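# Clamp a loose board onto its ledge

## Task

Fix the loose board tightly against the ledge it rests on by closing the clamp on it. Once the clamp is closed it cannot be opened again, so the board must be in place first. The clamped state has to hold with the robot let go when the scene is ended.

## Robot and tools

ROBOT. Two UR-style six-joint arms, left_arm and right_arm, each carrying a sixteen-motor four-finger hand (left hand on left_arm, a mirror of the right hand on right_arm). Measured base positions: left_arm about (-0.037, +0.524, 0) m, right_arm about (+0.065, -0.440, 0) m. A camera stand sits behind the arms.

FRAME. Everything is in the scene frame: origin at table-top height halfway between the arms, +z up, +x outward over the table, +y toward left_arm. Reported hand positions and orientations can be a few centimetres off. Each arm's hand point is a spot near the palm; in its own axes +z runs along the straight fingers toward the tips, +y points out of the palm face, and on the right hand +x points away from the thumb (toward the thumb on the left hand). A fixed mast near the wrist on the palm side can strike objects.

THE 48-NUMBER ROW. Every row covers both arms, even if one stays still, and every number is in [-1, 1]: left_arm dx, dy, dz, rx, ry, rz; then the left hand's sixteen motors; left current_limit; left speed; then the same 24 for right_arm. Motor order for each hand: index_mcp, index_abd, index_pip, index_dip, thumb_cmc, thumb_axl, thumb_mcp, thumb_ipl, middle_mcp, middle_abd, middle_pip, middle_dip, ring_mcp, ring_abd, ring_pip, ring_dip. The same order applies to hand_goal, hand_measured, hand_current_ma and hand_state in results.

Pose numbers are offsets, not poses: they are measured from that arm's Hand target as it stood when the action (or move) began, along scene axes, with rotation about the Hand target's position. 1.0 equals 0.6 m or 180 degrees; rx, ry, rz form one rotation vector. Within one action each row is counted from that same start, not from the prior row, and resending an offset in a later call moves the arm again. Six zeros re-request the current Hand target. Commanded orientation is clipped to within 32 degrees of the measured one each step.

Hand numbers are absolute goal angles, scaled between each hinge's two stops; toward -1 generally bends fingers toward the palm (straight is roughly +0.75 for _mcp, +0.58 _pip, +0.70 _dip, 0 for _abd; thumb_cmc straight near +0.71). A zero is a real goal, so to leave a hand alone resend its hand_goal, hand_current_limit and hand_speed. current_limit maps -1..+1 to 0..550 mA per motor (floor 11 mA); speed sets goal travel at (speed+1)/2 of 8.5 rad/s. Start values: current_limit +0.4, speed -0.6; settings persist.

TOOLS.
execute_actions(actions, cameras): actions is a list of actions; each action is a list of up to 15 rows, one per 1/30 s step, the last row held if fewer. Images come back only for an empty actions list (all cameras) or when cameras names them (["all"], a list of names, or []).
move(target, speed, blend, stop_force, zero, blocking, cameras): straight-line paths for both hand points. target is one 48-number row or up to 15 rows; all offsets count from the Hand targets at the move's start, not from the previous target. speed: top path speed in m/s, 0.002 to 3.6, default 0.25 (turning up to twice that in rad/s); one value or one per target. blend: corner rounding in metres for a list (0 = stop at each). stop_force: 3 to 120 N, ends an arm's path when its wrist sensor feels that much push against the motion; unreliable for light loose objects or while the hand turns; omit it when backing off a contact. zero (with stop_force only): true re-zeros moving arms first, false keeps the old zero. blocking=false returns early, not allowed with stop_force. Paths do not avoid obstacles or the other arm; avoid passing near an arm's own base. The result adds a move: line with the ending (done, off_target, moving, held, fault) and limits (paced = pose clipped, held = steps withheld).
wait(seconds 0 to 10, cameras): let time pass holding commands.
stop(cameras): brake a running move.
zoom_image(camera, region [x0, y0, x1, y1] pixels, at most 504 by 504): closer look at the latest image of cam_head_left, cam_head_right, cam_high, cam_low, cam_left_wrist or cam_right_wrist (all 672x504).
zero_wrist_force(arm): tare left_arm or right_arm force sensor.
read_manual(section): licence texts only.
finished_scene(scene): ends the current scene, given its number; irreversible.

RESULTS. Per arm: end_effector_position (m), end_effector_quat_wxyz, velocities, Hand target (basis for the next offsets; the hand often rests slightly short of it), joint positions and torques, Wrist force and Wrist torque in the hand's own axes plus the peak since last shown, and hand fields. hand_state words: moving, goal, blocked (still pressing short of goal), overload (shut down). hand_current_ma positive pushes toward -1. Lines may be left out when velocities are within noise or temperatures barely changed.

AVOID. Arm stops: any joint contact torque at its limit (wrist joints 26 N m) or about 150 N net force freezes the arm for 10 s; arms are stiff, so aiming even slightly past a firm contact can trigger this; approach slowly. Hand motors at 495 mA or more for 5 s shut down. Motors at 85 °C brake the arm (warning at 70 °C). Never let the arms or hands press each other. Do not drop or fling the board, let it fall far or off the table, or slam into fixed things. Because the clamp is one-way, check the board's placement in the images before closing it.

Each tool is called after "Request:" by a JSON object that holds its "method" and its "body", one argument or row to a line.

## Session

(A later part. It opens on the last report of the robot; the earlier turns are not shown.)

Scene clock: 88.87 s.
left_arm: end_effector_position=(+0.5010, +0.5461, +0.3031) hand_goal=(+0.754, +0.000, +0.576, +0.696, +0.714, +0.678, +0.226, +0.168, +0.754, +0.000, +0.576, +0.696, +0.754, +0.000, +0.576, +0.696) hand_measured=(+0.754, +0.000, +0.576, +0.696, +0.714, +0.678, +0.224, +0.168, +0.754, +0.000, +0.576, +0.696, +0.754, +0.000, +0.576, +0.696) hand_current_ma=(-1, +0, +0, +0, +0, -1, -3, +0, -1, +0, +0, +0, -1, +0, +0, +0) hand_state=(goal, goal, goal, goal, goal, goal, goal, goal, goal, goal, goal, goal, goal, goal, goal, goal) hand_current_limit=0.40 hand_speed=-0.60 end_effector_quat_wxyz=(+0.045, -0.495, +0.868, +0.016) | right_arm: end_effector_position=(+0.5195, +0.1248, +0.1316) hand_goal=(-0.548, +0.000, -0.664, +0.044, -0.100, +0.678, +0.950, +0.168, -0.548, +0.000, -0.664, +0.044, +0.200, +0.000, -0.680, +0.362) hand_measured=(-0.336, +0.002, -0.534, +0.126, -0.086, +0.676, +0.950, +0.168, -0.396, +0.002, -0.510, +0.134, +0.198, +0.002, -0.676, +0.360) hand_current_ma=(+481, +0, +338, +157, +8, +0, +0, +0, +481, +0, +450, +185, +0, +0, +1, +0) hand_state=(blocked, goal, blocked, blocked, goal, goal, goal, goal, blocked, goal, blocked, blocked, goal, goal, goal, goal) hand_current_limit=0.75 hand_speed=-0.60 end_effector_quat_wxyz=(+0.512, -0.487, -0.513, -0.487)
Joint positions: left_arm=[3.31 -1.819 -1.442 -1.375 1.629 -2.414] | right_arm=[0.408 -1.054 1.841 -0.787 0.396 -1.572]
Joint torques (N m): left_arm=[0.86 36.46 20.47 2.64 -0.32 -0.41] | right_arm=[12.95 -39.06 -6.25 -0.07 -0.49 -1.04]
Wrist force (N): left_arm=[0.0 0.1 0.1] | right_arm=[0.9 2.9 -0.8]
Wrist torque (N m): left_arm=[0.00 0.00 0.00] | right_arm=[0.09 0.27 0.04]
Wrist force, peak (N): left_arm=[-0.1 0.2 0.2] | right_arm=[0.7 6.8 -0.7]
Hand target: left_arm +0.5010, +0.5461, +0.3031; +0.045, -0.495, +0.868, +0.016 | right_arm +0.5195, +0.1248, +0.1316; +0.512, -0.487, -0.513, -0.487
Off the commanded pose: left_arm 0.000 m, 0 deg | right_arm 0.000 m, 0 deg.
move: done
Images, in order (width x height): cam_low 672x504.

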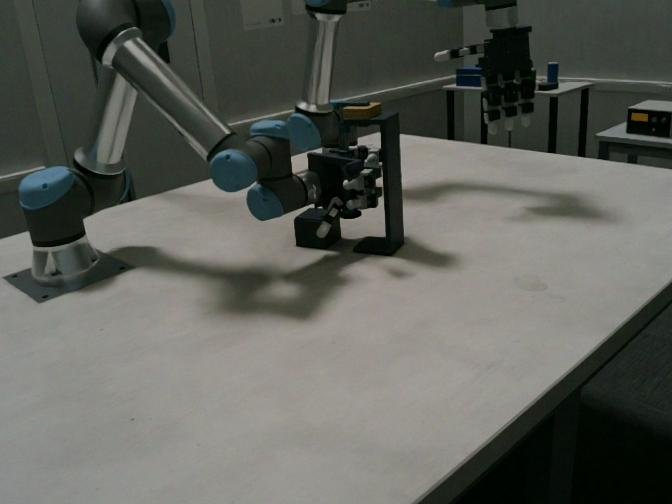

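Request:
{"method": "move", "body": {
  "target": [
    [0,0,0,0,0,0,0.754,0,0.576,0.696,0.714,0.678,0.226,0.168,0.754,0,0.576,0.696,0.754,0,0.576,0.696,0.4,-0.6,0,0,0,0,0,0,-0.548,0,-0.664,0.044,-0.1,0.678,0.95,0.168,-0.548,0,-0.664,0.044,-0.3,0,-0.98,0.1,1.0,-0.6],
    [0,0,0,0,0,0,0.754,0,0.576,0.696,0.714,0.678,0.226,0.168,0.754,0,0.576,0.696,0.754,0,0.576,0.696,0.4,-0.6,0,0,0,0,0,0,-0.548,0,-0.664,0.044,-0.1,0.678,0.95,0.168,-0.548,0,-0.664,0.044,0.2,0,-0.68,0.362,0.75,-0.6],
    [0,0,0,0,0,0,0.754,0,0.576,0.696,0.714,0.678,0.226,0.168,0.754,0,0.576,0.696,0.754,0,0.576,0.696,0.4,-0.6,0,0,0,0,0,0,-0.548,0,-0.664,0.044,-0.1,0.678,0.95,0.168,-0.548,0,-0.664,0.044,-0.3,0,-0.98,0.1,1.0,-0.6],
    [0,0,0,0,0,0,0.754,0,0.576,0.696,0.714,0.678,0.226,0.168,0.754,0,0.576,0.696,0.754,0,0.576,0.696,0.4,-0.6,0,0,0,0,0,0,-0.548,0,-0.664,0.044,-0.1,0.678,0.95,0.168,-0.548,0,-0.664,0.044,0.2,0,-0.68,0.362,0.75,-0.6],
    [0,0,0,0,0,0,0.754,0,0.576,0.696,0.714,0.678,0.226,0.168,0.754,0,0.576,0.696,0.754,0,0.576,0.696,0.4,-0.6,0,0,0,0,0,0,-0.548,0,-0.664,0.044,-0.1,0.678,0.95,0.168,-0.548,0,-0.664,0.044,-0.3,0,-0.98,0.1,1.0,-0.6]
  ],
  "speed": 0.05
}}

Request:
{"method": "move", "body": {
  "target": [
    [0,0,0,0,0,0,0.754,0,0.576,0.696,0.714,0.678,0.226,0.168,0.754,0,0.576,0.696,0.754,0,0.576,0.696,0.4,-0.6,0,0,0,0,0,0,-0.36,0,-0.57,0.1,-0.1,0.678,0.95,0.168,-0.42,0,-0.55,0.11,0.45,0,-0.5,0.5,0.4,-0.7],
    [0,0,0,0,0,0,0.754,0,0.576,0.696,0.714,0.678,0.226,0.168,0.754,0,0.576,0.696,0.754,0,0.576,0.696,0.4,-0.6,0,0,0,0,0,0,-0.336,0,-0.534,0.126,-0.1,0.678,0.95,0.168,-0.396,0,-0.51,0.134,0.7,0,0,0.696,0.4,-0.7]
  ],
  "speed": 0.05,
  "cameras": ["cam_low","cam_head_left","cam_head_right","cam_high","cam_right_wrist"]
}}

Request:
{"method": "zoom_image", "body": {
  "camera": "cam_high",
  "region": [280, 170, 400, 290]
}}

Request:
{"method": "zoom_image", "body": {
  "camera": "cam_head_left",
  "region": [200, 160, 310, 280]
}}

Scene clock: 92.37 s.
left_arm: end_effector_position=(+0.5010, +0.5461, +0.3031) hand_goal=(+0.754, +0.000, +0.576, +0.696, +0.714, +0.678, +0.226, +0.168, +0.754, +0.000, +0.576, +0.696, +0.754, +0.000, +0.576, +0.696) hand_measured=(+0.754, +0.000, +0.576, +0.696, +0.714, +0.678, +0.224, +0.168, +0.754, +0.000, +0.576, +0.696, +0.754, +0.000, +0.576, +0.696) hand_current_ma=(-1, +0, +0, +0, +0, -1, -3, +0, -1, +0, +0, +0, -1, +0, +0, +0) hand_state=(goal, goal, goal, goal, goal, goal, goal, goal, goal, goal, goal, goal, goal, goal, goal, goal) hand_current_limit=0.40 hand_speed=-0.60 end_effector_quat_wxyz=(+0.045, -0.495, +0.868, +0.016) | right_arm: end_effector_position=(+0.5195, +0.1248, +0.1316) hand_goal=(-0.548, +0.000, -0.664, +0.044, -0.100, +0.678, +0.950, +0.168, -0.548, +0.000, -0.664, +0.044, -0.300, +0.000, -0.980, +0.100) hand_measured=(-0.336, +0.002, -0.534, +0.126, -0.086, +0.676, +0.950, +0.168, -0.396, +0.002, -0.510, +0.134, +0.164, +0.002, -0.712, +0.268) hand_current_ma=(+550, +0, +338, +157, +8, +0, +0, +0, +483, +0, +450, +185, +550, +0, +550, +524) hand_state=(blocked, goal, blocked, blocked, goal, goal, goal, goal, blocked, goal, blocked, blocked, blocked, goal, blocked, blocked) hand_current_limit=1.00 hand_speed=-0.60 end_effector_quat_wxyz=(+0.512, -0.487, -0.513, -0.487)
Joint positions: left_arm=[3.31 -1.819 -1.442 -1.375 1.629 -2.414] | right_arm=[0.408 -1.054 1.841 -0.787 0.396 -1.572]
Joint torques (N m): left_arm=[0.41 36.98 20.41 2.64 -0.32 -0.58] | right_arm=[13.91 -42.18 -8.36 -1.88 0.16 -0.92]
Wrist force (N): left_arm=[0.0 -0.1 0.2] | right_arm=[0.1 7.1 -0.8]
Wrist torque (N m): left_arm=[-0.02 0.01 0.00] | right_arm=[0.25 0.30 0.62]
Wrist force, peak (N): left_arm=[0.2 0.3 0.1] | right_arm=[0.8 7.5 -0.8]
Hand target: left_arm +0.5010, +0.5461, +0.3031; +0.045, -0.495, +0.868, +0.016 | right_arm +0.5195, +0.1248, +0.1316; +0.512, -0.487, -0.513, -0.487
Off the commanded pose: left_arm 0.000 m, 0 deg | right_arm 0.000 m, 0 deg.
move: done

Scene clock: 93.87 s.
left_arm: end_effector_position=(+0.5010, +0.5461, +0.3031) hand_goal=(+0.754, +0.000, +0.576, +0.696, +0.714, +0.678, +0.226, +0.168, +0.754, +0.000, +0.576, +0.696, +0.754, +0.000, +0.576, +0.696) hand_measured=(+0.754, +0.000, +0.576, +0.696, +0.714, +0.678, +0.224, +0.168, +0.754, +0.000, +0.576, +0.696, +0.754, +0.000, +0.576, +0.696) hand_current_ma=(-1, +0, +0, +0, +0, -1, -3, +0, -1, +0, +0, +0, -1, +0, +0, +0) hand_state=(goal, goal, goal, goal, goal, goal, goal, goal, goal, goal, goal, goal, goal, goal, goal, goal) hand_current_limit=0.40 hand_speed=-0.60 end_effector_quat_wxyz=(+0.045, -0.495, +0.868, +0.016) | right_arm: end_effector_position=(+0.5195, +0.1248, +0.1316) hand_goal=(-0.336, +0.000, -0.534, +0.126, -0.100, +0.678, +0.950, +0.168, -0.396, +0.000, -0.510, +0.134, +0.700, +0.000, +0.000, +0.696) hand_measured=(-0.328, +0.002, -0.518, +0.132, -0.086, +0.676, +0.950, +0.168, -0.388, +0.002, -0.488, +0.152, +0.698, +0.002, -0.002, +0.694) hand_current_ma=(+4, +0, +11, +2, +8, +0, +0, +0, +3, +0, +17, +13, -1, +0, -1, -1) hand_state=(goal, goal, goal, goal, goal, goal, goal, goal, goal, goal, blocked, goal, goal, goal, goal, goal) hand_current_limit=0.40 hand_speed=-0.70 end_effector_quat_wxyz=(+0.512, -0.487, -0.513, -0.487)
Joint positions: left_arm=[3.31 -1.819 -1.442 -1.375 1.629 -2.414] | right_arm=[0.408 -1.054 1.841 -0.788 0.396 -1.572]
Joint torques (N m): left_arm=[0.74 37.43 20.44 2.72 -0.3 -0.55] | right_arm=[13.11 -41.05 -10.07 -1.93 0.79 -0.61]
Wrist force (N): left_arm=[0.2 0.0 0.3] | right_arm=[0.8 3.9 0.2]
Wrist torque (N m): left_arm=[-0.03 -0.02 0.02] | right_arm=[0.13 0.17 0.35]
Wrist force, peak (N): left_arm=[0.0 -0.1 0.4] | right_arm=[0.5 6.5 -0.7]
Hand target: left_arm +0.5010, +0.5461, +0.3031; +0.045, -0.495, +0.868, +0.016 | right_arm +0.5195, +0.1248, +0.1316; +0.512, -0.487, -0.513, -0.487
Off the commanded pose: left_arm 0.000 m, 0 deg | right_arm 0.000 m, 0 deg.
move: done
camera_calibration:
cam_right_wrist: T_world_to_cam=[[0.62778, 0.033301, -0.777678, -0.19623], [-0.507742, -0.73975, -0.441552, 0.371157], [-0.589991, 0.672057, -0.447492, 0.401345], [0, 0, 0, 1]] pos_world=[0.548431, 0.0113714, 0.19088]
Images, in order (width x height): cam_head_left 672x504, cam_head_right 672x504, cam_high 672x504, cam_low 672x504, cam_right_wrist 672x504.

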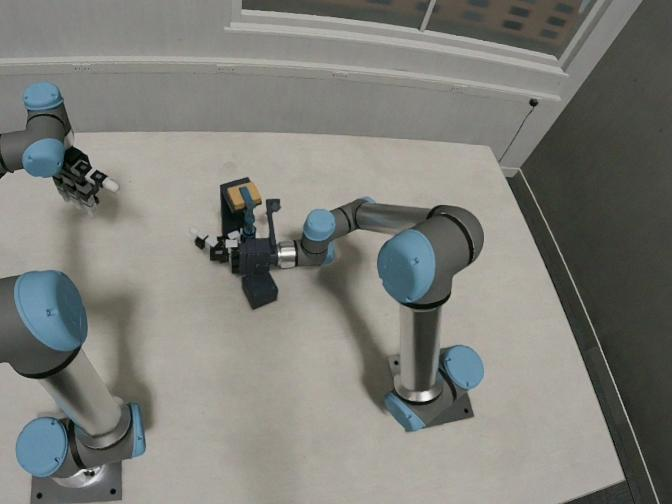

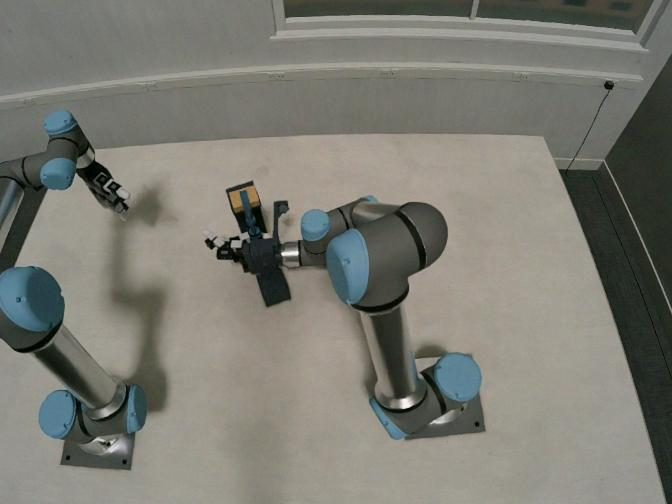

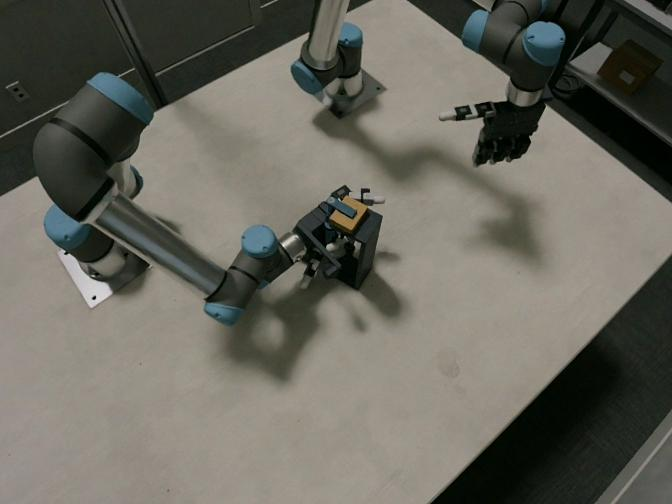

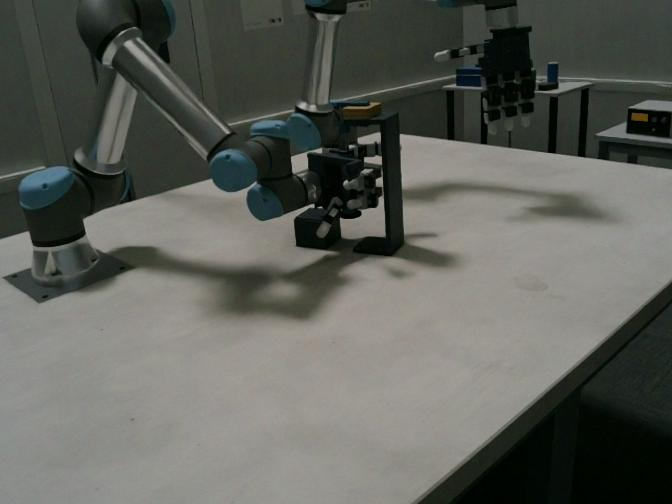

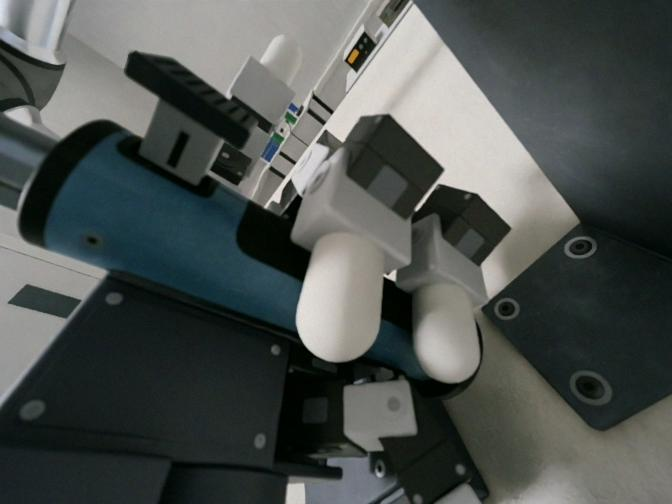

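Scaled by 4.200 from the camera's 672x504 image, which has a finer 960x720 frame.

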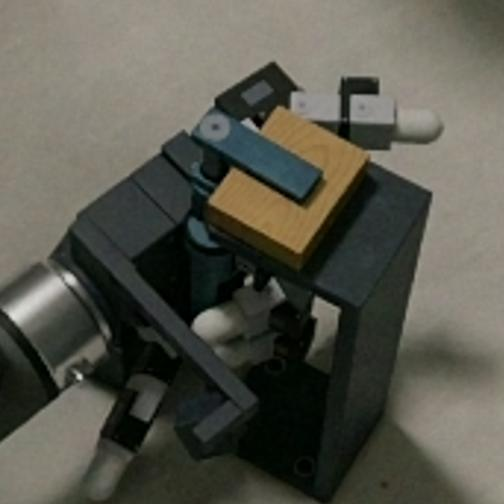

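Scaled by 4.200 from the camera's 672x504 image, which has a finer 960x720 frame.

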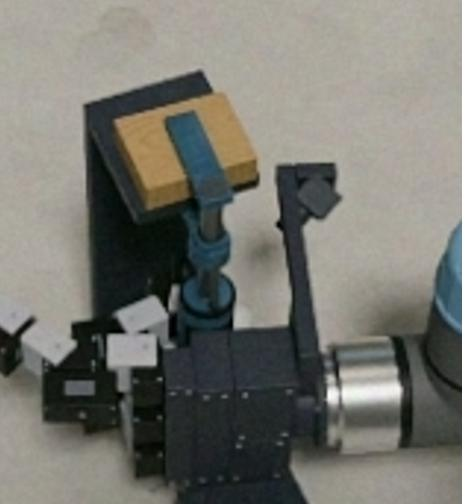

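Request:
{"method": "move", "body": {
  "target": [
    [0,0,0,0,0,0,0.754,0,0.576,0.696,0.714,0.678,0.226,0.168,0.754,0,0.576,0.696,0.754,0,0.576,0.696,0.4,-0.6,0,0,0,0,0,0,0.5,0,-0.5,0.15,-0.1,0.678,0.95,0.168,0.5,0,-0.48,0.17,0.754,0,0.576,0.696,0.2,-0.75],
    [0,0,0,0,0,0,0.754,0,0.576,0.696,0.714,0.678,0.226,0.168,0.754,0,0.576,0.696,0.754,0,0.576,0.696,0.4,-0.6,0,0,0,0,0,0,0.754,0,0.576,0.696,-0.1,0.678,0.95,0.168,0.754,0,0.576,0.696,0.754,0,0.576,0.696,0.2,-0.6]
  ],
  "speed": 0.05,
  "cameras": ["cam_low","cam_head_left","cam_high","cam_right_wrist"]
}}

Request:
{"method": "zoom_image", "body": {
  "camera": "cam_high",
  "region": [280, 170, 400, 290]
}}

Request:
{"method": "zoom_image", "body": {
  "camera": "cam_low",
  "region": [290, 90, 410, 250]
}}

Scene clock: 97.23 s.
left_arm: end_effector_position=(+0.5010, +0.5461, +0.3031) hand_goal=(+0.754, +0.000, +0.576, +0.696, +0.714, +0.678, +0.226, +0.168, +0.754, +0.000, +0.576, +0.696, +0.754, +0.000, +0.576, +0.696) hand_measured=(+0.754, +0.000, +0.576, +0.696, +0.714, +0.678, +0.224, +0.168, +0.754, +0.000, +0.576, +0.696, +0.754, +0.000, +0.576, +0.696) hand_current_ma=(-1, +0, +0, +0, +0, -1, -3, +0, -1, +0, +0, +0, -1, +0, +0, +0) hand_state=(goal, goal, goal, goal, goal, goal, goal, goal, goal, goal, goal, goal, goal, goal, goal, goal) hand_current_limit=0.40 hand_speed=-0.60 end_effector_quat_wxyz=(+0.045, -0.495, +0.868, +0.016) | right_arm: end_effector_position=(+0.5195, +0.1248, +0.1316) hand_goal=(+0.754, +0.000, +0.576, +0.696, -0.100, +0.678, +0.950, +0.168, +0.754, +0.000, +0.576, +0.696, +0.754, +0.000, +0.576, +0.696) hand_measured=(+0.752, +0.002, +0.574, +0.692, -0.086, +0.676, +0.950, +0.168, +0.752, +0.002, +0.574, +0.692, +0.752, +0.002, +0.574, +0.694) hand_current_ma=(-1, +0, -1, -1, +8, +0, +0, +0, +0, +0, -1, -1, -1, +0, -1, +0) hand_state=(goal, goal, goal, goal, goal, goal, goal, goal, goal, goal, goal, goal, goal, goal, goal, goal) hand_current_limit=0.20 hand_speed=-0.60 end_effector_quat_wxyz=(+0.512, -0.487, -0.513, -0.487)
Joint positions: left_arm=[3.31 -1.819 -1.442 -1.375 1.629 -2.414] | right_arm=[0.408 -1.054 1.841 -0.788 0.396 -1.572]
Joint torques (N m): left_arm=[1.33 37.3 20.51 2.74 -0.51 -0.55] | right_arm=[12.92 -40.02 -11.19 -2.01 0.9 0.14]
Wrist force (N): left_arm=[0.1 -0.1 0.0] | right_arm=[1.7 1.5 1.8]
Wrist torque (N m): left_arm=[-0.01 -0.02 0.01] | right_arm=[-0.06 -0.03 0.24]
Wrist force, peak (N): left_arm=[0.4 0.0 0.2] | right_arm=[0.9 3.9 0.0]
Hand target: left_arm +0.5010, +0.5461, +0.3031; +0.045, -0.495, +0.868, +0.016 | right_arm +0.5195, +0.1248, +0.1316; +0.512, -0.487, -0.513, -0.487
Off the commanded pose: left_arm 0.000 m, 0 deg | right_arm 0.000 m, 0 deg.
move: done
camera_calibration:
cam_right_wrist: T_world_to_cam=[[0.62778, 0.033301, -0.777678, -0.19623], [-0.507742, -0.73975, -0.441552, 0.371157], [-0.589991, 0.672057, -0.447492, 0.401345], [0, 0, 0, 1]] pos_world=[0.548431, 0.0113714, 0.19088]
Images, in order (width x height): cam_head_left 672x504, cam_high 672x504, cam_low 672x504, cam_right_wrist 672x504.

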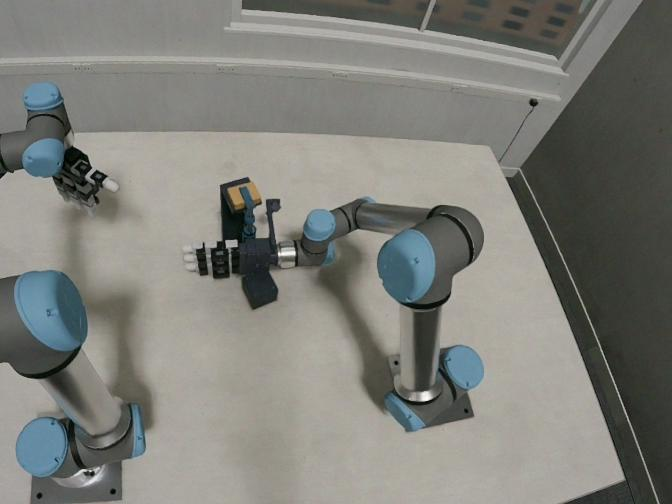

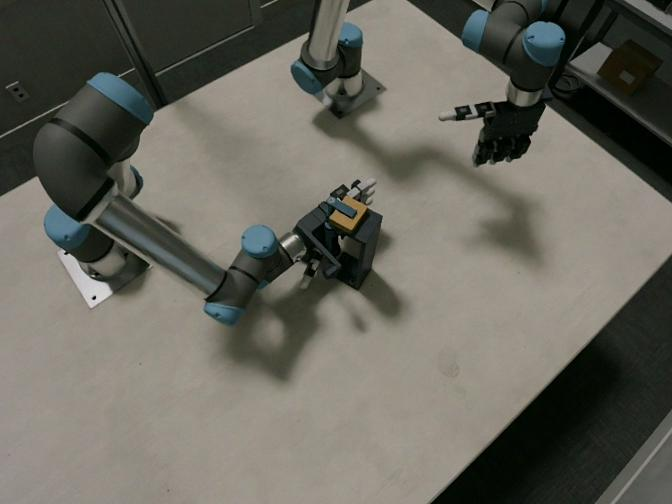

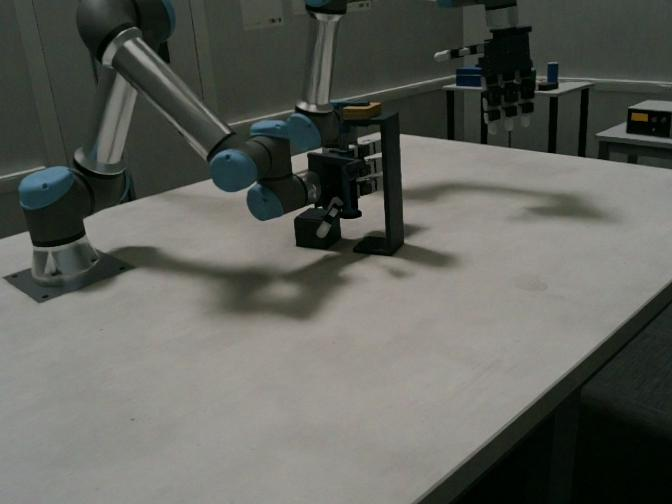

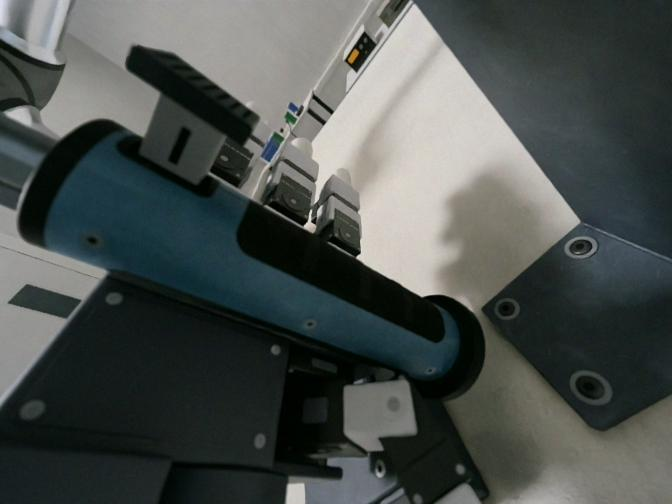

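Scaled by 4.200 from the camera's 672x504 image, which has a finer 960x720 frame.

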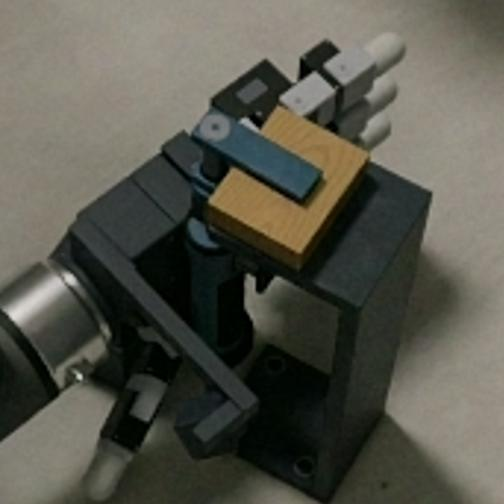

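Scaled by 3.150 from the camera's 672x504 image, which has a finer 960x720 frame.

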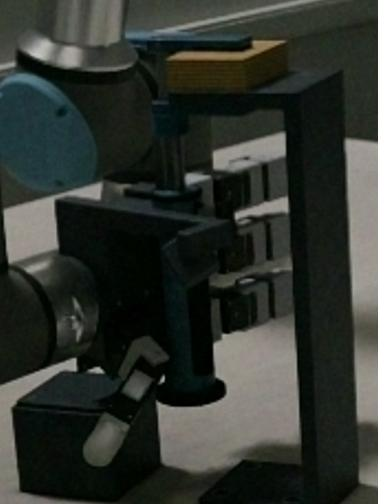

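Request:
{"method": "move", "body": {
  "target": [
    [0,0,0,0,0,0,0.754,0,0.576,0.696,0.714,0.678,0.226,0.168,0.754,0,0.576,0.696,0.754,0,0.576,0.696,0.4,-0.6,-0.0333,-0.0017,0,0,0,0,0.754,0,0.576,0.696,-0.1,0.678,0.95,0.168,0.754,0,0.576,0.696,0.754,0,0.576,0.696,0.2,-0.6]
  ],
  "speed": 0.04,
  "stop_force": 5
}}

Request:
{"method": "move", "body": {
  "target": [
    [0,0,0,0,0,0,0.754,0,0.576,0.696,0.714,0.678,0.226,0.168,0.754,0,0.576,0.696,0.754,0,0.576,0.696,0.4,-0.6,-0.1,-0.0053,0.05,0,0,0,0.754,0,0.576,0.696,-0.1,0.678,0.95,0.168,0.754,0,0.576,0.696,0.754,0,0.576,0.696,0.2,-0.6],
    [0,0,0,0,0,0,0.754,0,0.576,0.696,0.714,0.678,0.226,0.168,0.754,0,0.576,0.696,0.754,0,0.576,0.696,0.4,-0.6,-0.2167,-0.0114,0.0833,0,0,0,0.754,0,0.576,0.696,-0.1,0.678,0.95,0.168,0.754,0,0.576,0.696,0.754,0,0.576,0.696,0.2,-0.6]
  ],
  "speed": 0.12,
  "blend": 0.01,
  "cameras": ["cam_low","cam_head_left","cam_head_right","cam_high"]
}}

Request:
{"method": "zoom_image", "body": {
  "camera": "cam_high",
  "region": [280, 170, 400, 290]
}}

Request:
{"method": "zoom_image", "body": {
  "camera": "cam_low",
  "region": [290, 90, 410, 250]
}}

Request:
{"method": "zoom_image", "body": {
  "camera": "cam_head_left",
  "region": [200, 160, 300, 260]
}}

Scene clock: 101.10 s.
left_arm: end_effector_position=(+0.5010, +0.5461, +0.3031) hand_goal=(+0.754, +0.000, +0.576, +0.696, +0.714, +0.678, +0.226, +0.168, +0.754, +0.000, +0.576, +0.696, +0.754, +0.000, +0.576, +0.696) hand_measured=(+0.754, +0.000, +0.576, +0.696, +0.714, +0.678, +0.224, +0.168, +0.754, +0.000, +0.576, +0.696, +0.754, +0.000, +0.576, +0.696) hand_current_ma=(-1, +0, +0, +0, +0, -1, -3, +0, -1, +0, +0, +0, -1, +0, +0, +0) hand_state=(goal, goal, goal, goal, goal, goal, goal, goal, goal, goal, goal, goal, goal, goal, goal, goal) hand_current_limit=0.40 hand_speed=-0.60 end_effector_quat_wxyz=(+0.045, -0.495, +0.868, +0.016) | right_arm: end_effector_position=(+0.4995, +0.1238, +0.1316) hand_goal=(+0.754, +0.000, +0.576, +0.696, -0.100, +0.678, +0.950, +0.168, +0.754, +0.000, +0.576, +0.696, +0.754, +0.000, +0.576, +0.696) hand_measured=(+0.752, +0.002, +0.574, +0.692, -0.086, +0.676, +0.950, +0.168, +0.752, +0.002, +0.574, +0.692, +0.752, +0.002, +0.574, +0.694) hand_current_ma=(-1, +0, -1, -1, +8, +0, +0, +0, +0, +0, +0, -1, -1, +0, -1, +0) hand_state=(goal, goal, goal, goal, goal, goal, goal, goal, goal, goal, goal, goal, goal, goal, goal, goal) hand_current_limit=0.20 hand_speed=-0.60 end_effector_quat_wxyz=(+0.512, -0.487, -0.513, -0.487)
Joint positions: left_arm=[3.31 -1.819 -1.442 -1.375 1.629 -2.414] | right_arm=[0.424 -1.081 1.89 -0.808 0.412 -1.572]
Joint torques (N m): left_arm=[1.51 37.08 20.49 2.61 -0.36 -0.65] | right_arm=[15.64 -41.48 -3.14 -2.16 1.72 1.42]
Wrist force (N): left_arm=[0.1 0.1 0.2] | right_arm=[1.6 1.3 1.8]
Wrist torque (N m): left_arm=[0.00 -0.01 0.00] | right_arm=[-0.07 -0.01 0.18]
Wrist force, peak (N): left_arm=[0.0 -0.1 0.4] | right_arm=[1.8 1.5 2.0]
Hand target: left_arm +0.5010, +0.5461, +0.3031; +0.045, -0.495, +0.868, +0.016 | right_arm +0.4995, +0.1238, +0.1316; +0.512, -0.487, -0.513, -0.487
Off the commanded pose: left_arm 0.000 m, 0 deg | right_arm 0.000 m, 0 deg.
move: done

Scene clock: 102.80 s.
left_arm: end_effector_position=(+0.5010, +0.5461, +0.3031) hand_goal=(+0.754, +0.000, +0.576, +0.696, +0.714, +0.678, +0.226, +0.168, +0.754, +0.000, +0.576, +0.696, +0.754, +0.000, +0.576, +0.696) hand_measured=(+0.754, +0.000, +0.576, +0.696, +0.714, +0.678, +0.224, +0.168, +0.754, +0.000, +0.576, +0.696, +0.754, +0.000, +0.576, +0.696) hand_current_ma=(-1, +0, +0, +0, +0, -1, -3, +0, -1, +0, +0, +0, -1, +0, +0, +0) hand_state=(goal, goal, goal, goal, goal, goal, goal, goal, goal, goal, goal, goal, goal, goal, goal, goal) hand_current_limit=0.40 hand_speed=-0.60 end_effector_quat_wxyz=(+0.045, -0.495, +0.868, +0.016) | right_arm: end_effector_position=(+0.3695, +0.1169, +0.1816) hand_goal=(+0.754, +0.000, +0.576, +0.696, -0.100, +0.678, +0.950, +0.168, +0.754, +0.000, +0.576, +0.696, +0.754, +0.000, +0.576, +0.696) hand_measured=(+0.752, +0.002, +0.574, +0.692, -0.086, +0.676, +0.950, +0.168, +0.752, +0.002, +0.574, +0.692, +0.752, +0.002, +0.574, +0.694) hand_current_ma=(+0, +0, -1, -1, +8, +0, +0, +0, +0, +0, +0, -1, +0, +0, -1, +0) hand_state=(goal, goal, goal, goal, goal, goal, goal, goal, goal, goal, goal, goal, goal, goal, goal, goal) hand_current_limit=0.20 hand_speed=-0.60 end_effector_quat_wxyz=(+0.512, -0.487, -0.513, -0.487)
Joint positions: left_arm=[3.31 -1.819 -1.442 -1.375 1.629 -2.414] | right_arm=[0.567 -1.35 2.122 -0.771 0.555 -1.572]
Joint torques (N m): left_arm=[0.88 37.35 20.47 2.68 -0.4 -0.66] | right_arm=[16.69 -30.57 -3 0.67 1.66 1.48]
Wrist force (N): left_arm=[0.0 0.0 0.2] | right_arm=[1.7 0.9 2.0]
Wrist torque (N m): left_arm=[-0.02 -0.01 0.01] | right_arm=[-0.14 -0.03 0.14]
Wrist force, peak (N): left_arm=[0.0 0.2 0.3] | right_arm=[1.4 1.7 2.1]
Hand target: left_arm +0.5010, +0.5461, +0.3031; +0.045, -0.495, +0.868, +0.016 | right_arm +0.3695, +0.1169, +0.1816; +0.512, -0.487, -0.513, -0.487
Off the commanded pose: left_arm 0.000 m, 0 deg | right_arm 0.000 m, 0 deg.
move: done
Images, in order (width x height): cam_head_left 672x504, cam_head_right 672x504, cam_high 672x504, cam_low 672x504.

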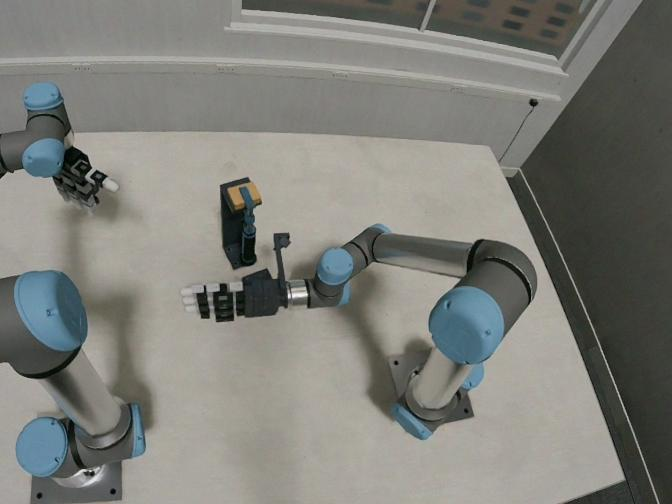

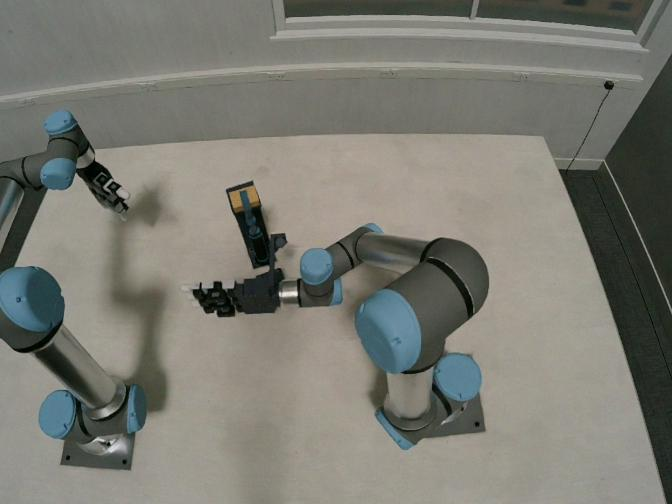

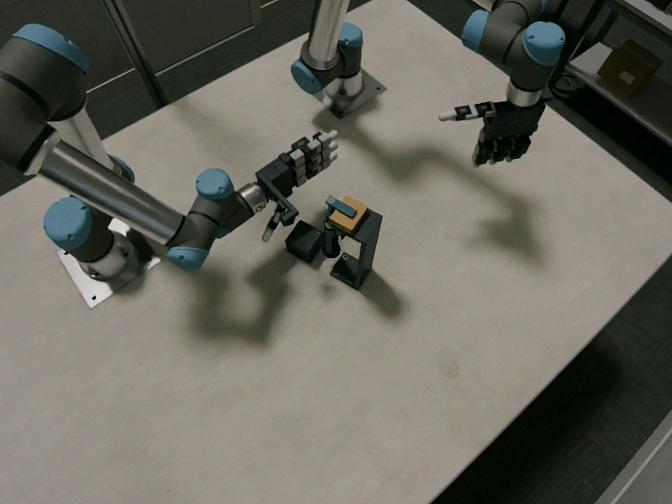

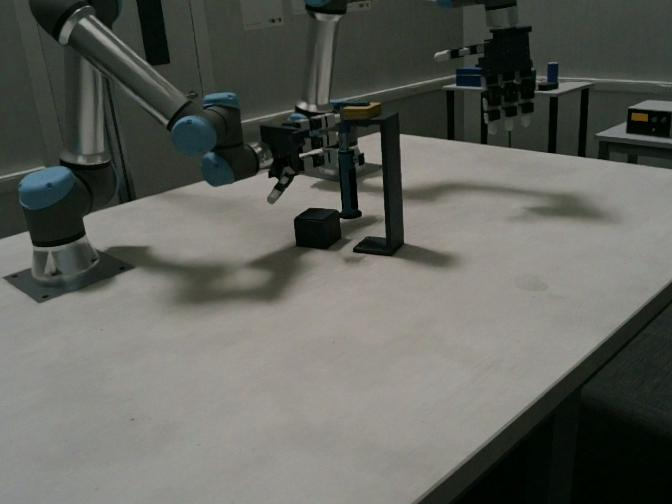

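Scaled by 4.200 from the camera's 672x504 image, which has a finer 960x720 frame.

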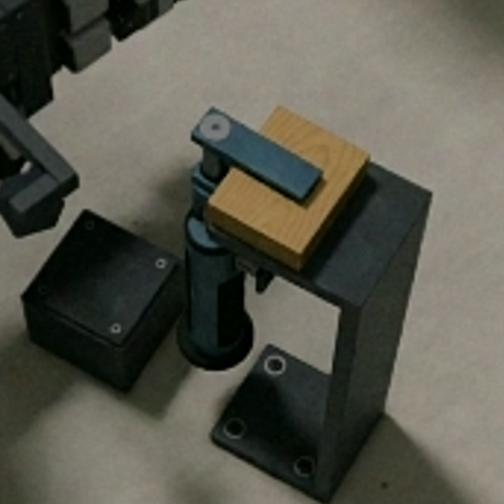

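Scaled by 3.150 from the camera's 672x504 image, which has a finer 960x720 frame.

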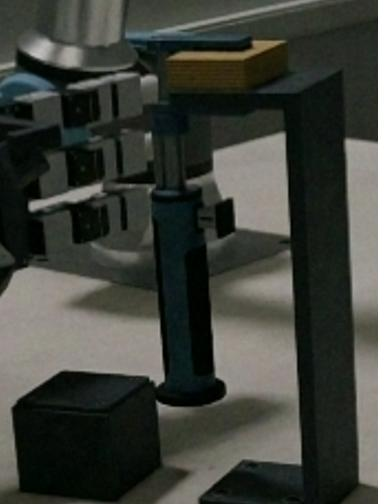

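Scaled by 5.040 from the camera's 672x504 image, which has a finer 960x720 frame.

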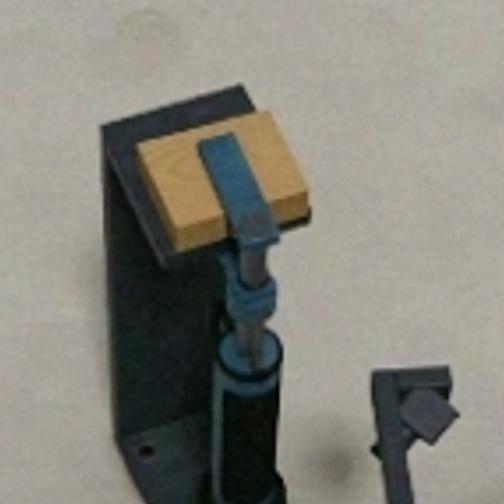

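The clamp holds the board to the ledge and hangs straight with nothing touching it.

Request:
{"method": "finished_scene", "body": {
  "scene": 2
}}

The scene is finished: the task was done.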